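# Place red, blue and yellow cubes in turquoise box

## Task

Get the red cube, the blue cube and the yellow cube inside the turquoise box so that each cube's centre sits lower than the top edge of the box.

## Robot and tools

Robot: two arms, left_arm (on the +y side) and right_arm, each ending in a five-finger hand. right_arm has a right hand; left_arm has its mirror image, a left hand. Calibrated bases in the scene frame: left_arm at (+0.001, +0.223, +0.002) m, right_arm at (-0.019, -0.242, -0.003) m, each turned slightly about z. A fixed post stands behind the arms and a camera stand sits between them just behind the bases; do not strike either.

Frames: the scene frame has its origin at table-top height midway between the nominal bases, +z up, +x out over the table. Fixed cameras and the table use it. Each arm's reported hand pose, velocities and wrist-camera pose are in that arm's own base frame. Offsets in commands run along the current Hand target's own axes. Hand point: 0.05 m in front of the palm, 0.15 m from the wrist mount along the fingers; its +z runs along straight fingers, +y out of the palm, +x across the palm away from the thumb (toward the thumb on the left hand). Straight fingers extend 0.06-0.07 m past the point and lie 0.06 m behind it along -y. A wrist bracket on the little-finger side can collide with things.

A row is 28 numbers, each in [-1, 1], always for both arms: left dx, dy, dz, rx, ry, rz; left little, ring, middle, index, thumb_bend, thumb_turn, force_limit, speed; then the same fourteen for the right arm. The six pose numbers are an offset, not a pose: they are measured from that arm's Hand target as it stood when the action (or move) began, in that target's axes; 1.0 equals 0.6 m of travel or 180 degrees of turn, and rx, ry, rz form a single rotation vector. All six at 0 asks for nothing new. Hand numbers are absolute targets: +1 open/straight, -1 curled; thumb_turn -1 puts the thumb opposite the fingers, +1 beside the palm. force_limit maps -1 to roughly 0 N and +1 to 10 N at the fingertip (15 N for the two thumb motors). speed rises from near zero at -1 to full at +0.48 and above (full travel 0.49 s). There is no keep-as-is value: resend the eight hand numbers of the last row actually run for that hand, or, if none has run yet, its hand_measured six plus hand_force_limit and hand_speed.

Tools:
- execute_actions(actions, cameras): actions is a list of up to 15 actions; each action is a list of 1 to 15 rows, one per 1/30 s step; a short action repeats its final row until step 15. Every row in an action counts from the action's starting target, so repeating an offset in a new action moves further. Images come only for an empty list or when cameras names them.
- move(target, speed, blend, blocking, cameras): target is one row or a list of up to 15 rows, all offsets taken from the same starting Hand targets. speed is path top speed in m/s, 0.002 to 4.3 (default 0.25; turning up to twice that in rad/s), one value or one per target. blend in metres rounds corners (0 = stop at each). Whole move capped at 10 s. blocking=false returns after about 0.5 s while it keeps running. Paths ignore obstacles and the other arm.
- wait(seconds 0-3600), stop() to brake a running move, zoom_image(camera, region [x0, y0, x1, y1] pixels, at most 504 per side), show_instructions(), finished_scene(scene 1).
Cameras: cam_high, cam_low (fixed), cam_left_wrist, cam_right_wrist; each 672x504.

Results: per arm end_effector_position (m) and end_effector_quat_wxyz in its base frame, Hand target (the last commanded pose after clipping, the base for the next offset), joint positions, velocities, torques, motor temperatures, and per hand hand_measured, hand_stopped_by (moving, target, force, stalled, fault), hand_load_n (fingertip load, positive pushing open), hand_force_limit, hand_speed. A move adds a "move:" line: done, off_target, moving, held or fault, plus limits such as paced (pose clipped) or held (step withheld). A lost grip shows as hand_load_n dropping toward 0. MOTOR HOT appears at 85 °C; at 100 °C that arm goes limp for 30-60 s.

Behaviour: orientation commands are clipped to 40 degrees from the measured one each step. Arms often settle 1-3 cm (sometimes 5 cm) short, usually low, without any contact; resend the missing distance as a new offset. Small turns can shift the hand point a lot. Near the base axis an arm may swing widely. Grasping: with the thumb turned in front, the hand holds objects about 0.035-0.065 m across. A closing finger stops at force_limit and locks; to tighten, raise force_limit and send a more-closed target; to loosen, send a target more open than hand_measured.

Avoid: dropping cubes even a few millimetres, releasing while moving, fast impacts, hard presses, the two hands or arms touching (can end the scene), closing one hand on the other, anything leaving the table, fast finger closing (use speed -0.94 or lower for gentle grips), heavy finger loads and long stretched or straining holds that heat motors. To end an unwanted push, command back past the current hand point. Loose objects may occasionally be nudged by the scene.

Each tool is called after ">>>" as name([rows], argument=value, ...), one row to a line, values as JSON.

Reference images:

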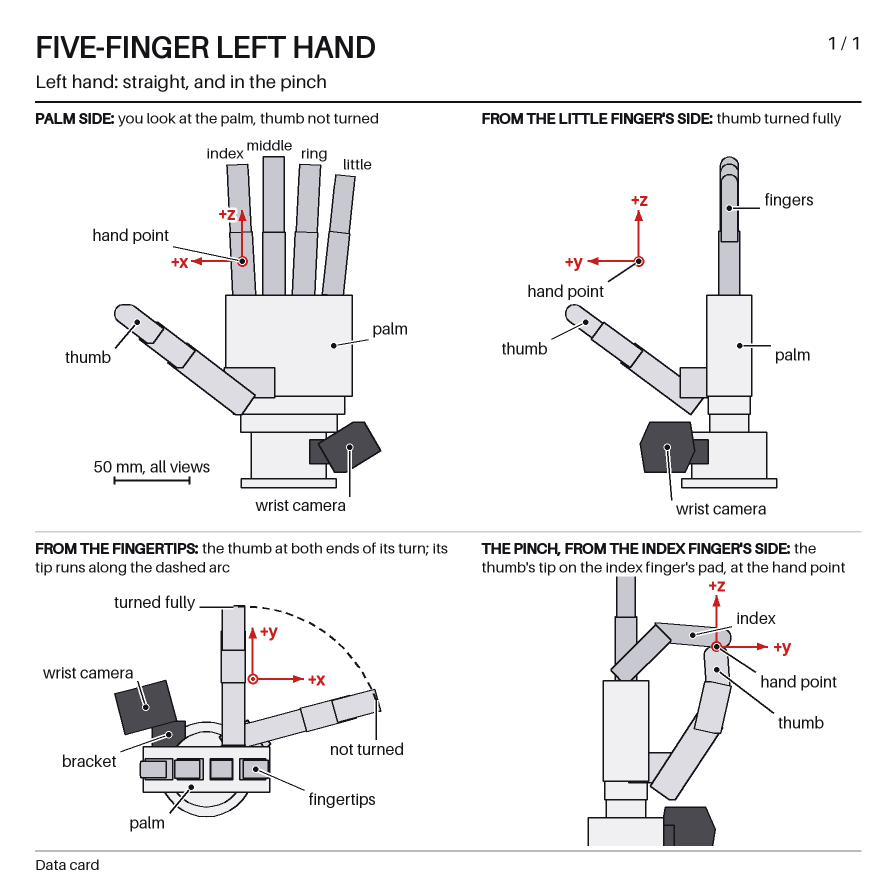

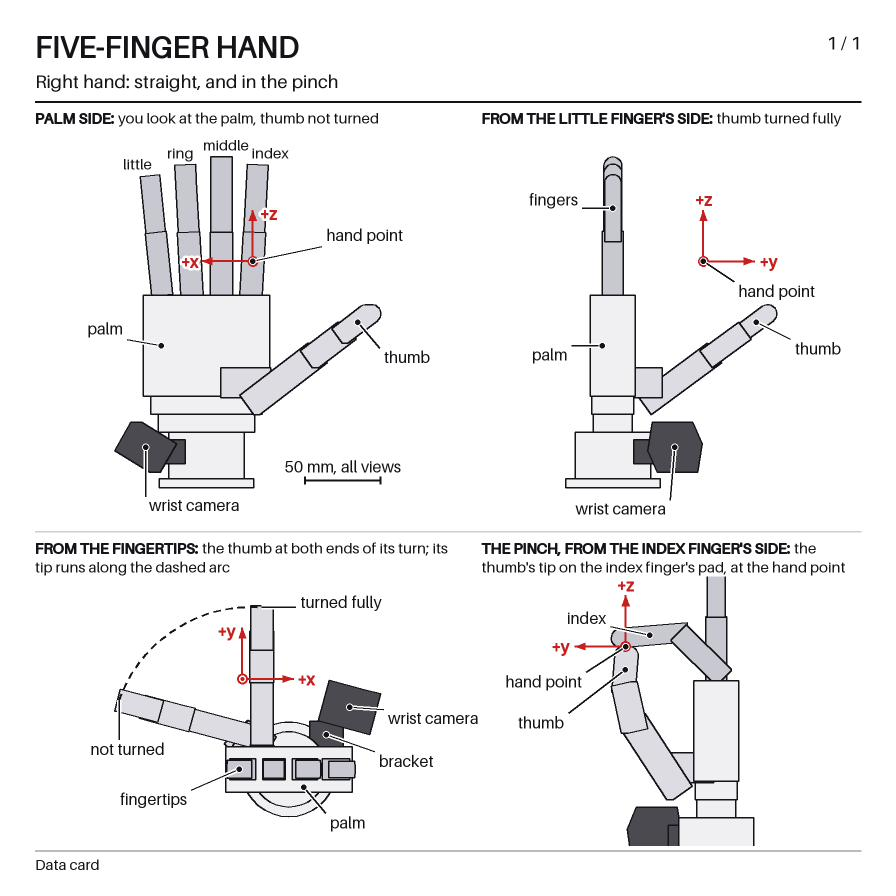

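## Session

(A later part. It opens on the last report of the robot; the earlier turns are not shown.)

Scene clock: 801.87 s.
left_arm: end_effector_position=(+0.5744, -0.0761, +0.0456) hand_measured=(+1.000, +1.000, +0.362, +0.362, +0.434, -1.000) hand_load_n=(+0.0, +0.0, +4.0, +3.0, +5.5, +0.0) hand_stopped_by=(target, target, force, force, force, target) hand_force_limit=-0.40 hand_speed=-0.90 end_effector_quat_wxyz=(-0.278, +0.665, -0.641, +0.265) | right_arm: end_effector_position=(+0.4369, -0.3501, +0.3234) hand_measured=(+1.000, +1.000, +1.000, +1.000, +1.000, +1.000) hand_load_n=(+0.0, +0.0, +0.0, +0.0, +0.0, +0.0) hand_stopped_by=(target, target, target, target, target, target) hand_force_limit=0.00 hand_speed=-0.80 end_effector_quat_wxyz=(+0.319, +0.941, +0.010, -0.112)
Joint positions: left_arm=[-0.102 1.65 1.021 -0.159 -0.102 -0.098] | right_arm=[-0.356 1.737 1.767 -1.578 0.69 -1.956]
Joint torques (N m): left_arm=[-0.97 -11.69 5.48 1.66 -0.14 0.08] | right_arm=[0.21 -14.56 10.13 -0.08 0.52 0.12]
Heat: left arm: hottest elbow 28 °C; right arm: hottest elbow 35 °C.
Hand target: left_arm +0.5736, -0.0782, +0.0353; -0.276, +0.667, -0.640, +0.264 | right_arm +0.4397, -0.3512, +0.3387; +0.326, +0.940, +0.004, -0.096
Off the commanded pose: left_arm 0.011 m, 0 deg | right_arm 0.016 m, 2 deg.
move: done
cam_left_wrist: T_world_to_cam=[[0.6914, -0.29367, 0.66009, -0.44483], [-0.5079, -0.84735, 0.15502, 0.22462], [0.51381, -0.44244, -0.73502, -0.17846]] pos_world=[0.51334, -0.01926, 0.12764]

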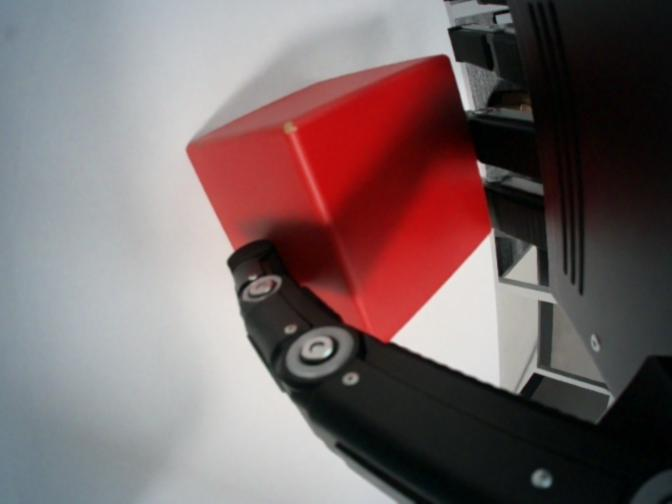

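>>> move([
  [0,-0.2357,-0.2357,0,0,0,1,1,0.2,0.2,0.2,-1,-0.4,-0.9,0,0,0,0,0,0,1,1,1,1,1,1,0,-0.8],
  [-0.18,0.0812,-0.4928,0,0.0521,0.0523,1,1,0.2,0.2,0.2,-1,-0.4,-0.9,0,0,0,0,0,0,1,1,1,1,1,1,0,-0.8],
], speed=[0.12,0.2], blend=[0.03,0], cameras=["cam_high","cam_low","cam_left_wrist"])

>>> zoom_image(camera="cam_high", region=[390, 160, 530, 300])

>>> zoom_image(camera="cam_high", region=[400, 190, 480, 270])

Scene clock: 823.10 s.
left_arm: end_effector_position=(+0.3318, +0.0184, +0.2120) hand_measured=(+1.000, +1.000, +0.362, +0.362, +0.434, -1.000) hand_load_n=(+0.0, +0.0, +4.0, +2.5, +6.0, +0.0) hand_stopped_by=(target, target, force, force, force, target) hand_force_limit=-0.40 hand_speed=-0.90 end_effector_quat_wxyz=(+0.244, -0.588, +0.712, -0.296) | right_arm: end_effector_position=(+0.4369, -0.3501, +0.3234) hand_measured=(+1.000, +1.000, +1.000, +1.000, +1.000, +1.000) hand_load_n=(+0.0, +0.0, +0.0, +0.0, +0.0, +0.0) hand_stopped_by=(target, target, target, target, target, target) hand_force_limit=0.00 hand_speed=-0.80 end_effector_quat_wxyz=(+0.319, +0.941, +0.010, -0.112)
Joint positions: left_arm=[0.269 0.847 0.814 -0.805 0.32 0.336] | right_arm=[-0.356 1.737 1.767 -1.578 0.69 -1.956]
Joint torques (N m): left_arm=[0.09 -4.01 6.93 0.53 0.39 0.2] | right_arm=[0.09 -14.51 10.15 -0.08 0.52 0.13]
Heat: left arm: hottest elbow 28 °C; right arm: hottest elbow 35 °C.
Hand target: left_arm +0.3263, +0.0196, +0.2104; +0.243, -0.588, +0.713, -0.294 | right_arm +0.4397, -0.3512, +0.3387; +0.326, +0.940, +0.004, -0.096
Off the commanded pose: left_arm 0.006 m, 0 deg | right_arm 0.016 m, 2 deg.
move: done
cam_left_wrist: T_world_to_cam=[[0.60704, -0.44161, 0.66067, -0.3286], [-0.68736, -0.709, 0.15765, 0.21214], [0.39879, -0.54982, -0.73394, 0.15026]] pos_world=[0.28537, 0.08791, 0.29393]

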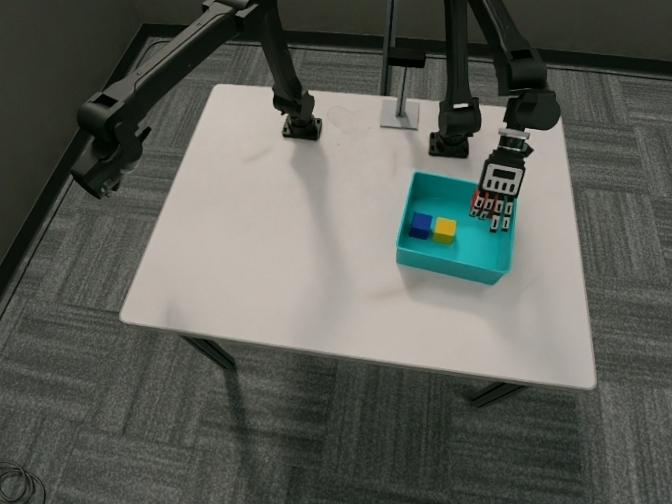

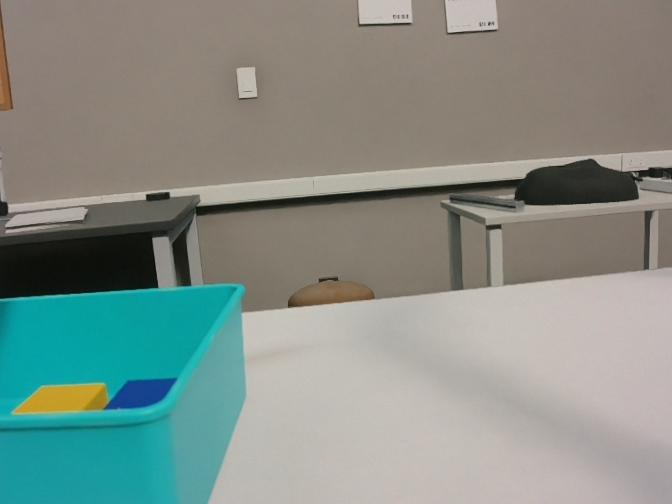

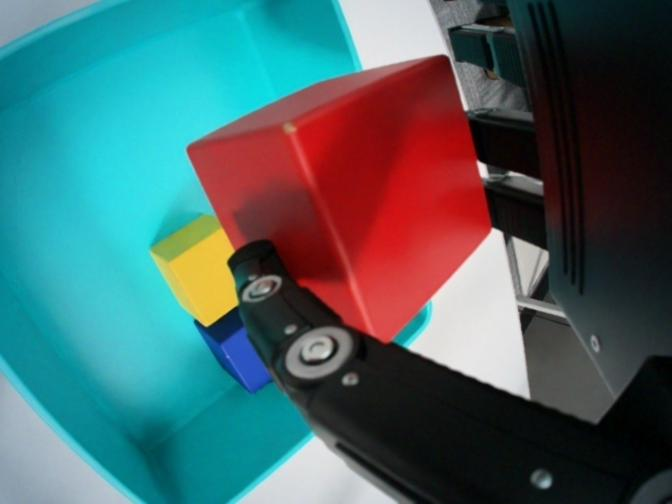

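Scaled by 3.600 from the camera's image (finer frame: 960x720).

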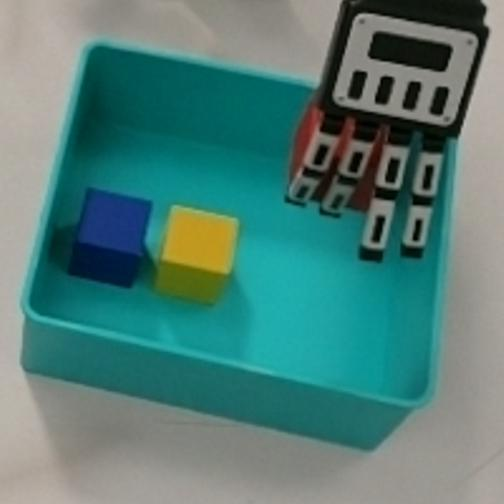

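Scaled by 6.300 from the camera's image (finer frame: 960x720).

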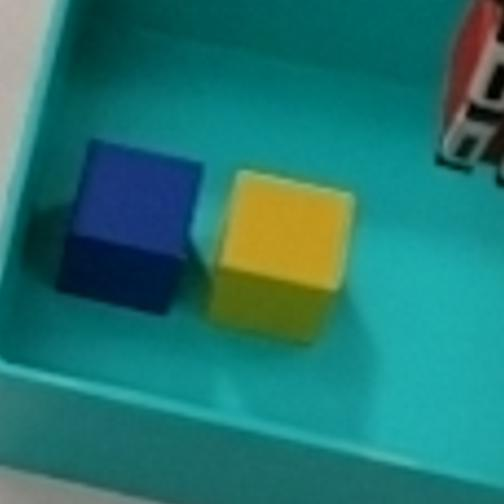

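>>> move(target=[0.0047,0.1217,0.1138,0,0,0,1,1,0.2,0.2,0.2,-1,-0.4,-0.9,0,0,0,0,0,0,1,1,1,1,1,1,0,-0.8], speed=0.1, cameras=["cam_high","cam_left_wrist"])

>>> zoom_image(camera="cam_high", region=[430, 160, 530, 260])

Scene clock: 838.20 s.
left_arm: end_effector_position=(+0.3193, +0.0150, +0.1134) hand_measured=(+1.000, +1.000, +0.362, +0.362, +0.434, -1.000) hand_load_n=(+0.0, +0.0, +4.0, +3.0, +5.5, +0.0) hand_stopped_by=(target, target, force, force, force, target) hand_force_limit=-0.40 hand_speed=-0.90 end_effector_quat_wxyz=(+0.238, -0.590, +0.714, -0.293) | right_arm: end_effector_position=(+0.4369, -0.3501, +0.3234) hand_measured=(+1.000, +1.000, +1.000, +1.000, +1.000, +1.000) hand_load_n=(+0.0, +0.0, +0.0, +0.0, +0.0, +0.0) hand_stopped_by=(target, target, target, target, target, target) hand_force_limit=0.00 hand_speed=-0.80 end_effector_quat_wxyz=(+0.319, +0.941, +0.010, -0.112)
Joint positions: left_arm=[0.269 0.87 0.567 -0.55 0.32 0.337] | right_arm=[-0.356 1.737 1.767 -1.578 0.69 -1.956]
Joint torques (N m): left_arm=[-0.15 -1.9 6.65 1.7 0.31 0.18] | right_arm=[0.09 -14.68 10.09 -0.09 0.5 0.12]
Heat: left arm: hottest shoulder 27 °C; right arm: hottest elbow 35 °C.
Hand target: left_arm +0.3222, +0.0176, +0.1105; +0.243, -0.588, +0.713, -0.294 | right_arm +0.4397, -0.3512, +0.3387; +0.326, +0.940, +0.004, -0.096
Off the commanded pose: left_arm 0.005 m, 1 deg | right_arm 0.016 m, 2 deg.
move: done
cam_left_wrist: T_world_to_cam=[[0.61569, -0.43983, 0.65382, -0.25938], [-0.68554, -0.70809, 0.16922, 0.21479], [0.38854, -0.55241, -0.73748, 0.08473]] pos_world=[0.27402, 0.08482, 0.19573]

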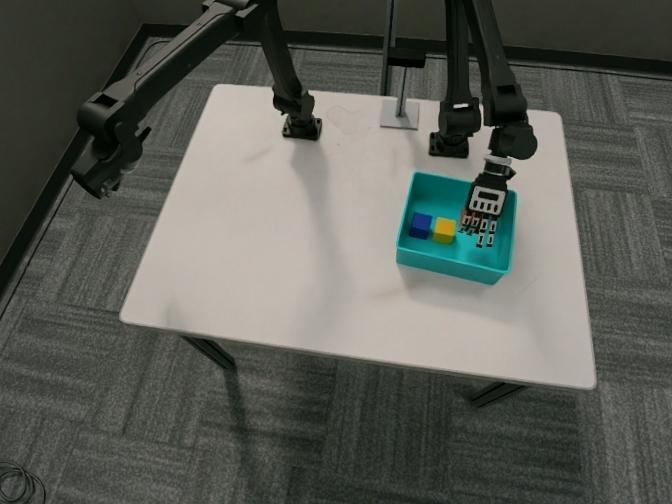

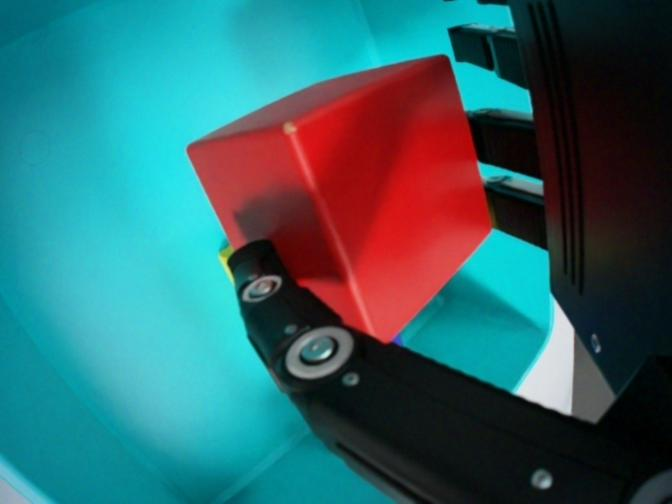

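Scaled by 5.040 from the camera's image (finer frame: 960x720).

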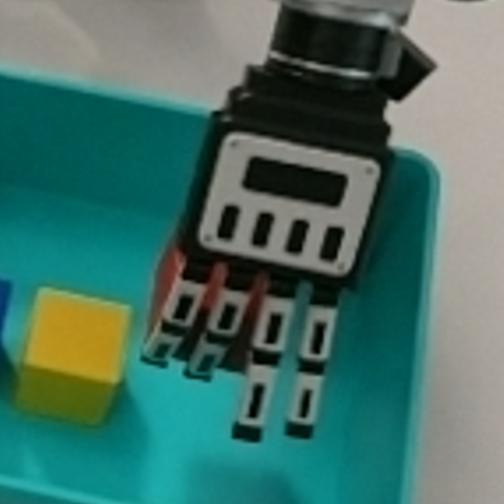

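>>> move(target=[-0.0058,0.0618,0.0678,0,0,0,1,1,0.2,0.2,0.2,-1,-0.4,-0.9,0,0,0,0,0,0,1,1,1,1,1,1,0,-0.8], speed=0.08, cameras=["cam_high","cam_left_wrist"])

>>> zoom_image(camera="cam_high", region=[430, 180, 530, 280])

Scene clock: 850.17 s.
left_arm: end_effector_position=(+0.3235, +0.0178, +0.0587) hand_measured=(+1.000, +1.000, +0.362, +0.362, +0.434, -1.000) hand_load_n=(+0.0, +0.0, +4.0, +3.0, +6.0, +0.0) hand_stopped_by=(target, target, force, force, force, target) hand_force_limit=-0.40 hand_speed=-0.90 end_effector_quat_wxyz=(+0.239, -0.590, +0.713, -0.293) | right_arm: end_effector_position=(+0.4369, -0.3501, +0.3234) hand_measured=(+1.000, +1.000, +1.000, +1.000, +1.000, +1.000) hand_load_n=(+0.0, +0.0, +0.0, +0.0, -0.5, +0.0) hand_stopped_by=(target, target, target, target, target, target) hand_force_limit=0.00 hand_speed=-0.80 end_effector_quat_wxyz=(+0.319, +0.941, +0.010, -0.112)
Joint positions: left_arm=[0.274 0.975 0.464 -0.341 0.323 0.341] | right_arm=[-0.356 1.737 1.767 -1.578 0.69 -1.956]
Joint torques (N m): left_arm=[0.09 -2.55 6.06 1.62 0.39 0.2] | right_arm=[0.09 -14.74 10.14 -0.08 0.5 0.13]
Heat: left arm: hottest elbow 27 °C; right arm: hottest elbow 35 °C.
Hand target: left_arm +0.3253, +0.0206, +0.0555; +0.243, -0.588, +0.713, -0.294 | right_arm +0.4397, -0.3512, +0.3387; +0.326, +0.940, +0.004, -0.096
Off the commanded pose: left_arm 0.005 m, 1 deg | right_arm 0.016 m, 2 deg.
move: done
cam_left_wrist: T_world_to_cam=[[0.61573, -0.43969, 0.65387, -0.22498], [-0.68511, -0.70865, 0.16862, 0.22878], [0.38923, -0.5518, -0.73757, 0.04406]] pos_world=[0.27812, 0.08752, 0.14103]

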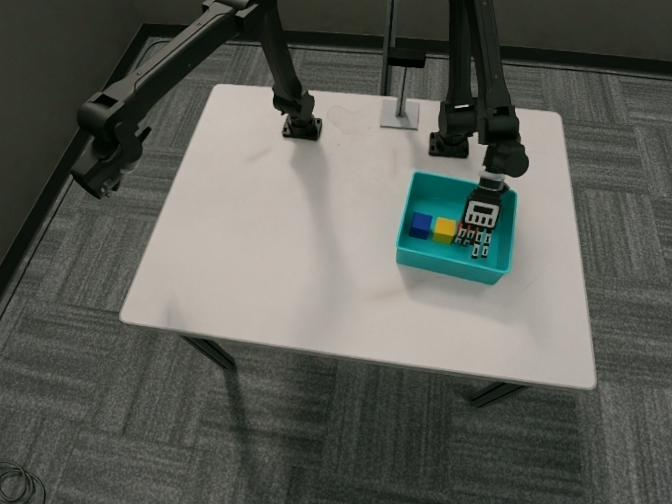

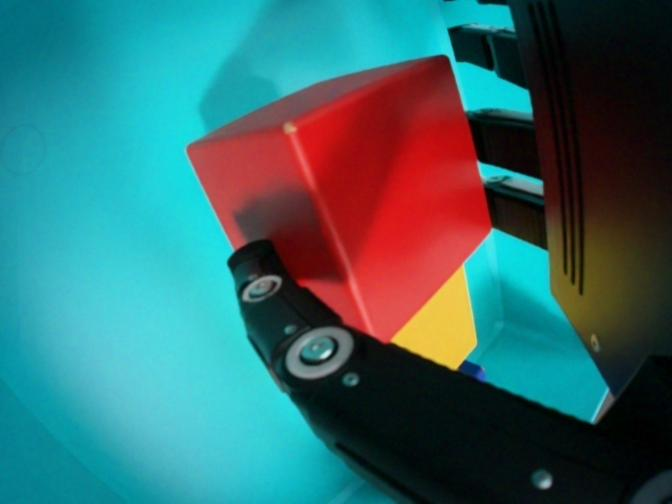

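Scaled by 5.040 from the camera's image (finer frame: 960x720).

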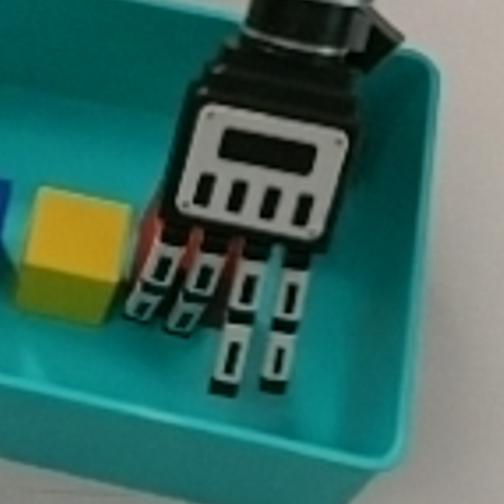

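>>> move(target=[0,0.0165,0.0165,0,0,0,1,1,0.2,0.2,0.2,-1,-0.4,-0.9,0,0,0,0,0,0,1,1,1,1,1,1,0,-0.8], speed=0.04)

>>> move(target=[0,0.0053,0.0053,0,0,0,1,1,0.2,0.2,0.2,-1,-0.4,-0.9,0,0,0,0,0,0,1,1,1,1,1,1,0,-0.8], speed=0.04, cameras=["cam_left_wrist","cam_high"])

Scene clock: 857.07 s.
left_arm: end_effector_position=(+0.3243, +0.0178, +0.0453) hand_measured=(+1.000, +1.000, +0.362, +0.362, +0.434, -1.000) hand_load_n=(-0.5, +0.0, +4.0, +2.5, +5.5, +0.0) hand_stopped_by=(target, target, force, force, force, target) hand_force_limit=-0.40 hand_speed=-0.90 end_effector_quat_wxyz=(+0.239, -0.589, +0.714, -0.294) | right_arm: end_effector_position=(+0.4369, -0.3501, +0.3234) hand_measured=(+1.000, +1.000, +1.000, +1.000, +1.000, +1.000) hand_load_n=(+0.0, +0.0, +0.0, +0.0, +0.0, +0.0) hand_stopped_by=(target, target, target, target, target, target) hand_force_limit=0.00 hand_speed=-0.80 end_effector_quat_wxyz=(+0.319, +0.941, +0.010, -0.112)
Joint positions: left_arm=[0.274 1.008 0.44 -0.283 0.324 0.342] | right_arm=[-0.356 1.737 1.767 -1.578 0.69 -1.956]
Joint torques (N m): left_arm=[0.09 -2.84 5.74 1.66 0.36 0.2] | right_arm=[0.21 -14.62 10.1 -0.12 0.5 0.13]
Heat: left arm: hottest elbow 27 °C; right arm: hottest elbow 35 °C.
Hand target: left_arm +0.3253, +0.0206, +0.0416; +0.243, -0.588, +0.713, -0.294 | right_arm +0.4397, -0.3512, +0.3387; +0.326, +0.940, +0.004, -0.096
Off the commanded pose: left_arm 0.005 m, 0 deg | right_arm 0.016 m, 2 deg.
move: done

Scene clock: 857.67 s.
left_arm: end_effector_position=(+0.3270, +0.0186, +0.0442) hand_measured=(+1.000, +1.000, +0.362, +0.362, +0.434, -1.000) hand_load_n=(+0.0, +0.0, +4.0, +2.5, +5.5, +0.0) hand_stopped_by=(target, target, force, force, force, target) hand_force_limit=-0.40 hand_speed=-0.90 end_effector_quat_wxyz=(+0.244, -0.587, +0.713, -0.296) | right_arm: end_effector_position=(+0.4369, -0.3501, +0.3234) hand_measured=(+1.000, +1.000, +1.000, +1.000, +1.000, +1.000) hand_load_n=(+0.0, +0.0, +0.0, +0.0, +0.0, +0.0) hand_stopped_by=(target, target, target, target, target, target) hand_force_limit=0.00 hand_speed=-0.80 end_effector_quat_wxyz=(+0.319, +0.941, +0.010, -0.112)
Joint positions: left_arm=[0.275 1.014 0.436 -0.261 0.325 0.342] | right_arm=[-0.356 1.737 1.767 -1.578 0.69 -1.956]
Joint torques (N m): left_arm=[0.03 -2.32 5.42 1.68 0.32 0.2] | right_arm=[-0.03 -14.68 10.14 -0.12 0.51 0.13]
Heat: left arm: hottest elbow 27 °C; right arm: hottest elbow 35 °C.
Hand target: left_arm +0.3252, +0.0207, +0.0369; +0.243, -0.588, +0.713, -0.294 | right_arm +0.4397, -0.3512, +0.3387; +0.326, +0.940, +0.004, -0.096
Off the commanded pose: left_arm 0.008 m, 0 deg | right_arm 0.016 m, 2 deg.
move: done
cam_left_wrist: T_world_to_cam=[[0.60672, -0.44194, 0.66075, -0.21469], [-0.68801, -0.70828, 0.15802, 0.23558], [0.39816, -0.55048, -0.73378, 0.0293]] pos_world=[0.28067, 0.08811, 0.12613]
Images, in order (width x height): cam_high 672x504, cam_left_wrist 672x504.

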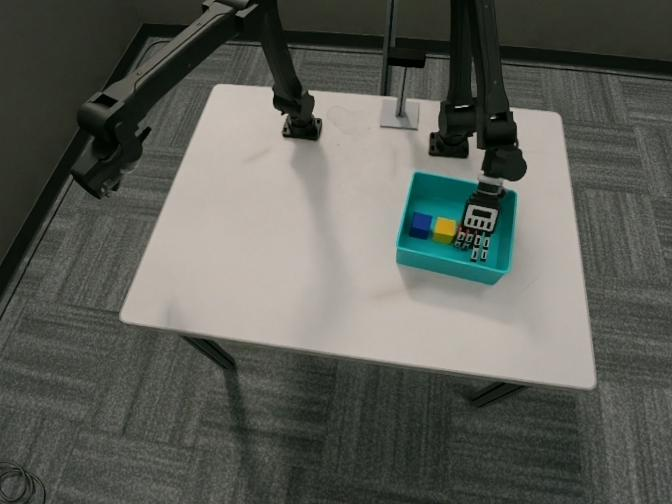

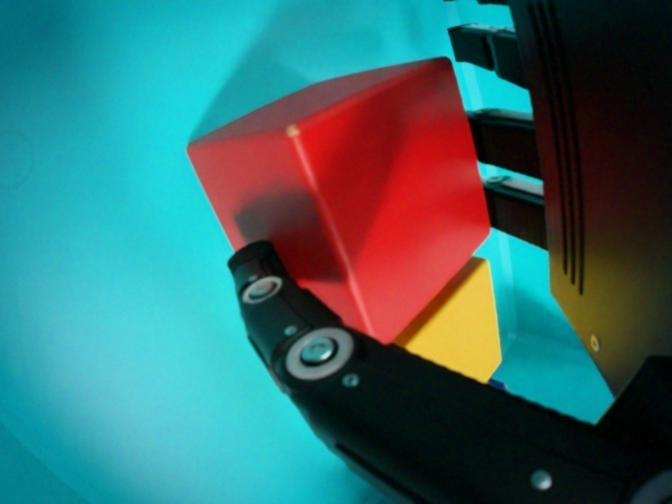

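>>> move(target=[0,0.003,0.003,0,0,0,1,1,0.2,0.2,0.2,-1,-0.4,-0.9,0,0,0,0,0,0,1,1,1,1,1,1,0,-0.8], speed=0.04, cameras=["cam_left_wrist"])

Scene clock: 863.73 s.
left_arm: end_effector_position=(+0.3290, +0.0190, +0.0440) hand_measured=(+1.000, +1.000, +0.362, +0.362, +0.434, -1.000) hand_load_n=(+0.0, +0.0, +4.0, +2.5, +6.0, +0.0) hand_stopped_by=(target, target, force, force, force, target) hand_force_limit=-0.40 hand_speed=-0.90 end_effector_quat_wxyz=(+0.246, -0.586, +0.712, -0.297) | right_arm: end_effector_position=(+0.4369, -0.3501, +0.3234) hand_measured=(+1.000, +1.000, +1.000, +1.000, +1.000, +1.000) hand_load_n=(+0.0, +0.0, +0.0, -0.5, +0.0, +0.0) hand_stopped_by=(target, target, target, target, target, target) hand_force_limit=0.00 hand_speed=-0.80 end_effector_quat_wxyz=(+0.319, +0.941, +0.010, -0.112)
Joint positions: left_arm=[0.275 1.02 0.436 -0.251 0.325 0.342] | right_arm=[-0.356 1.737 1.767 -1.578 0.69 -1.956]
Joint torques (N m): left_arm=[0.03 -2.32 5.12 1.52 0.3 0.2] | right_arm=[0.21 -14.56 10.11 -0.09 0.5 0.13]
Heat: left arm: hottest elbow 27 °C; right arm: hottest elbow 35 °C.
Hand target: left_arm +0.3251, +0.0207, +0.0343; +0.243, -0.588, +0.713, -0.294 | right_arm +0.4397, -0.3512, +0.3387; +0.326, +0.940, +0.004, -0.096
Off the commanded pose: left_arm 0.010 m, 1 deg | right_arm 0.016 m, 2 deg.
move: done
cam_left_wrist: T_world_to_cam=[[0.60298, -0.4429, 0.66352, -0.21443], [-0.68923, -0.70804, 0.15373, 0.23788], [0.40171, -0.55002, -0.73219, 0.02735]] pos_world=[0.28226, 0.0885, 0.12574]

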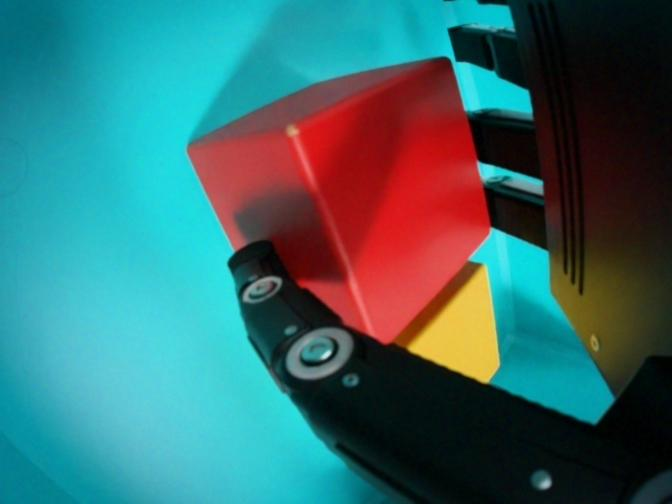

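>>> move([
  [0,-0.0085,-0.0085,0,0,0,1,1,0.2,0.2,0.2,-1,-0.4,-0.9,0,0,0,0,0,0,1,1,1,1,1,1,0,-0.8],
  [0,-0.0097,-0.0097,0,0,0,1,1,0.5,0.5,0.6,-1,-0.4,-0.85,0,0,0,0,0,0,1,1,1,1,1,1,0,-0.8],
], speed=0.04)

>>> move(target=[0,0,0,0,0,0,1,1,1,1,1,-1,-0.4,-0.7,0,0,0,0,0,0,1,1,1,1,1,1,0,-0.8], cameras=["cam_left_wrist"])

Scene clock: 869.97 s.
left_arm: end_effector_position=(+0.3291, +0.0190, +0.0440) hand_measured=(+1.000, +1.000, +0.500, +0.500, +0.600, -1.000) hand_load_n=(+0.0, +0.0, +0.0, +0.0, +0.0, +0.0) hand_stopped_by=(target, target, target, target, target, target) hand_force_limit=-0.40 hand_speed=-0.85 end_effector_quat_wxyz=(+0.246, -0.586, +0.712, -0.297) | right_arm: end_effector_position=(+0.4369, -0.3501, +0.3234) hand_measured=(+1.000, +1.000, +1.000, +1.000, +1.000, +1.000) hand_load_n=(+0.0, +0.0, +0.0, +0.0, +0.0, +0.0) hand_stopped_by=(target, target, target, target, target, target) hand_force_limit=0.00 hand_speed=-0.80 end_effector_quat_wxyz=(+0.319, +0.941, +0.010, -0.112)
Joint positions: left_arm=[0.275 1.02 0.436 -0.25 0.325 0.342] | right_arm=[-0.356 1.737 1.767 -1.578 0.69 -1.956]
Joint torques (N m): left_arm=[0.03 -3.96 6.13 0.43 0.29 0.2] | right_arm=[0.15 -14.74 10.14 -0.09 0.49 0.12]
Heat: left arm: hottest elbow 27 °C; right arm: hottest elbow 35 °C.
Hand target: left_arm +0.3252, +0.0207, +0.0426; +0.243, -0.588, +0.713, -0.294 | right_arm +0.4397, -0.3512, +0.3387; +0.326, +0.940, +0.004, -0.096
Off the commanded pose: left_arm 0.005 m, 1 deg | right_arm 0.016 m, 2 deg.
move: done

Scene clock: 871.17 s.
left_arm: end_effector_position=(+0.3291, +0.0190, +0.0440) hand_measured=(+1.000, +1.000, +1.000, +1.000, +1.000, -1.000) hand_load_n=(+0.0, +0.0, -0.5, +0.0, +0.0, +0.0) hand_stopped_by=(target, target, target, target, target, target) hand_force_limit=-0.40 hand_speed=-0.70 end_effector_quat_wxyz=(+0.246, -0.586, +0.712, -0.297) | right_arm: end_effector_position=(+0.4369, -0.3501, +0.3234) hand_measured=(+1.000, +1.000, +1.000, +1.000, +1.000, +1.000) hand_load_n=(+0.0, +0.0, +0.0, +0.0, +0.0, +0.0) hand_stopped_by=(target, target, target, target, target, target) hand_force_limit=0.00 hand_speed=-0.80 end_effector_quat_wxyz=(+0.319, +0.941, +0.010, -0.112)
Joint positions: left_arm=[0.275 1.02 0.436 -0.25 0.325 0.342] | right_arm=[-0.356 1.737 1.767 -1.578 0.69 -1.956]
Joint torques (N m): left_arm=[0.03 -3.9 6.13 0.43 0.3 0.2] | right_arm=[0.15 -14.68 10.09 -0.09 0.5 0.12]
Heat: left arm: hottest elbow 27 °C; right arm: hottest elbow 35 °C.
Hand target: left_arm +0.3252, +0.0207, +0.0426; +0.243, -0.588, +0.713, -0.294 | right_arm +0.4397, -0.3512, +0.3387; +0.326, +0.940, +0.004, -0.096
Off the commanded pose: left_arm 0.004 m, 1 deg | right_arm 0.016 m, 2 deg.
move: done
cam_left_wrist: T_world_to_cam=[[0.60274, -0.4429, 0.66373, -0.21438], [-0.68928, -0.70806, 0.15346, 0.23792], [0.40199, -0.54999, -0.73206, 0.02726]] pos_world=[0.28226, 0.0885, 0.12574]

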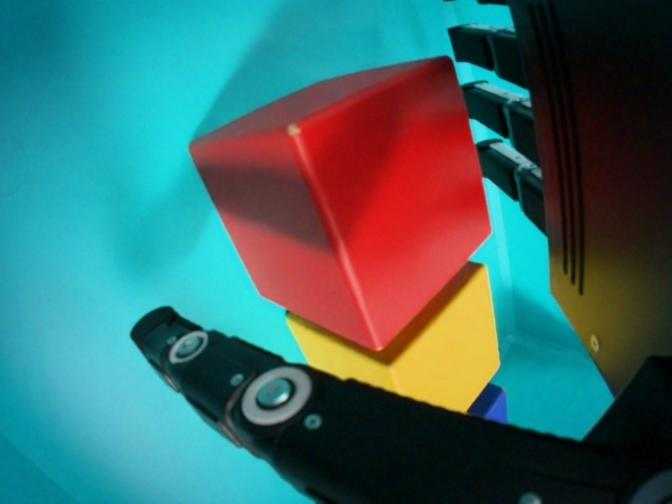

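>>> move(target=[0,-0.0823,-0.0355,0,0,0,1,1,1,1,1,-1,-0.4,-0.7,0,0,0,0,0,0,1,1,1,1,1,1,0,-0.8], speed=0.08, cameras=["cam_left_wrist"])

Scene clock: 879.33 s.
left_arm: end_effector_position=(+0.3276, +0.0152, +0.0688) hand_measured=(+1.000, +1.000, +1.000, +1.000, +1.000, -1.000) hand_load_n=(+0.0, +0.0, +0.0, +0.0, +0.0, +0.0) hand_stopped_by=(target, target, target, target, target, target) hand_force_limit=-0.40 hand_speed=-0.70 end_effector_quat_wxyz=(+0.226, -0.595, +0.716, -0.285) | right_arm: end_effector_position=(+0.4369, -0.3501, +0.3234) hand_measured=(+1.000, +1.000, +1.000, +1.000, +1.000, +1.000) hand_load_n=(+0.0, +0.0, +0.0, +0.0, +0.0, +0.0) hand_stopped_by=(target, target, target, target, target, target) hand_force_limit=0.00 hand_speed=-0.80 end_effector_quat_wxyz=(+0.319, +0.941, +0.010, -0.112)
Joint positions: left_arm=[0.257 0.987 0.512 -0.406 0.309 0.33] | right_arm=[-0.356 1.737 1.767 -1.578 0.69 -1.956]
Joint torques (N m): left_arm=[-1.38 -4.42 10.09 0.42 0.09 0.05] | right_arm=[-0.03 -14.8 10.11 -0.1 0.51 0.13]
Heat: left arm: hottest elbow 27 °C; right arm: hottest elbow 35 °C.
Hand target: left_arm +0.3448, +0.0168, +0.0925; +0.243, -0.588, +0.713, -0.294 | right_arm +0.4397, -0.3512, +0.3387; +0.326, +0.940, +0.004, -0.096
Off the commanded pose: left_arm 0.029 m, 2 deg | right_arm 0.016 m, 2 deg.
move: off_target (left_arm)
cam_left_wrist: T_world_to_cam=[[0.63646, -0.43641, 0.63597, -0.24095], [-0.67914, -0.70794, 0.19387, 0.22433], [0.36563, -0.55531, -0.74696, 0.05685]] pos_world=[0.28492, 0.08523, 0.15222]

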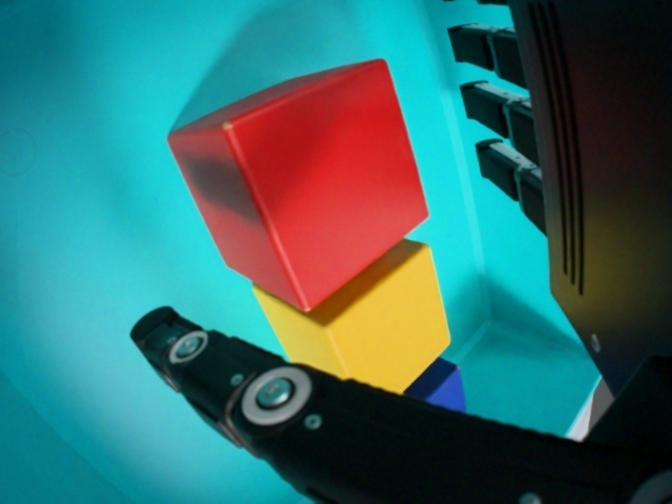

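>>> move(target=[0,-0.2,-0.2,0,0,0,1,1,1,1,1,-1,-0.4,-0.7,0,0,0,0,0,0,1,1,1,1,1,1,0,-0.8], speed=0.15, cameras=["cam_high","cam_low"])

>>> zoom_image(camera="cam_high", region=[390, 160, 530, 300])

Scene clock: 885.53 s.
left_arm: end_effector_position=(+0.3361, +0.0163, +0.2361) hand_measured=(+1.000, +1.000, +1.000, +1.000, +1.000, -1.000) hand_load_n=(-0.5, +0.0, +0.0, +0.0, +0.0, +0.0) hand_stopped_by=(target, target, target, target, target, target) hand_force_limit=-0.40 hand_speed=-0.70 end_effector_quat_wxyz=(+0.226, -0.596, +0.716, -0.286) | right_arm: end_effector_position=(+0.4369, -0.3501, +0.3234) hand_measured=(+1.000, +1.000, +1.000, +1.000, +1.000, +1.000) hand_load_n=(+0.0, +0.0, +0.0, +0.0, +0.0, +0.0) hand_stopped_by=(target, target, target, target, target, target) hand_force_limit=0.00 hand_speed=-0.80 end_effector_quat_wxyz=(+0.319, +0.941, +0.010, -0.112)
Joint positions: left_arm=[0.254 0.889 0.912 -0.903 0.308 0.326] | right_arm=[-0.356 1.737 1.767 -1.578 0.69 -1.956]
Joint torques (N m): left_arm=[-1.2 -3.66 11.32 0.36 0.09 0.09] | right_arm=[0.26 -14.8 10.07 -0.09 0.51 0.11]
Heat: left arm: hottest elbow 28 °C; right arm: hottest elbow 35 °C.
Hand target: left_arm +0.3451, +0.0167, +0.2623; +0.243, -0.588, +0.713, -0.294 | right_arm +0.4397, -0.3512, +0.3387; +0.326, +0.940, +0.004, -0.096
Off the commanded pose: left_arm 0.028 m, 2 deg | right_arm 0.016 m, 2 deg.
move: off_target (left_arm)

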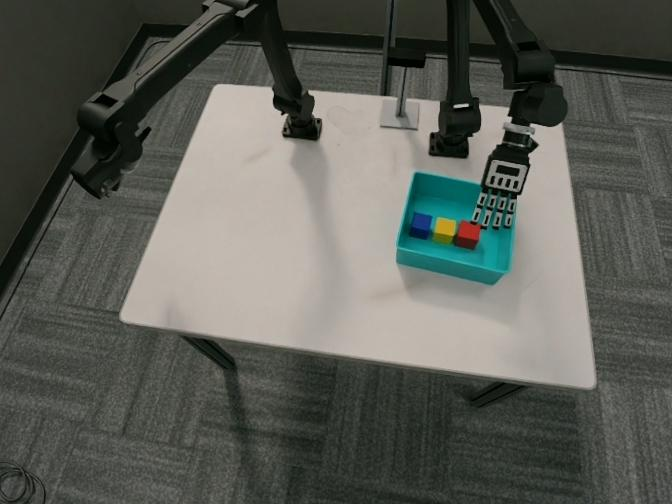

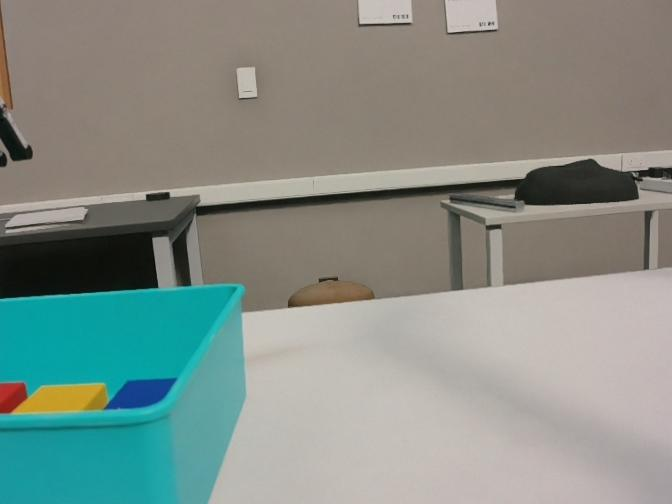

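Scaled by 3.600 from the camera's image (finer frame: 960x720).

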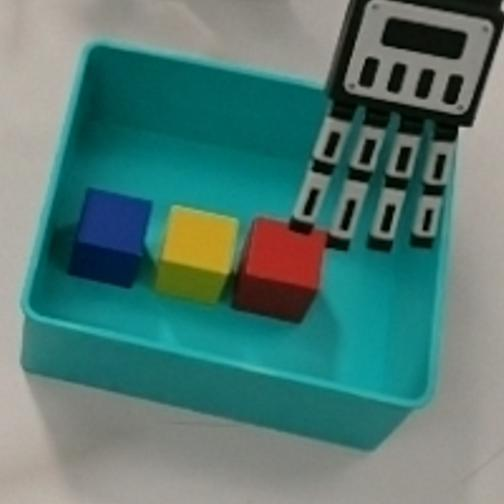

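>>> finished_scene()

The scene is finished: the task was done.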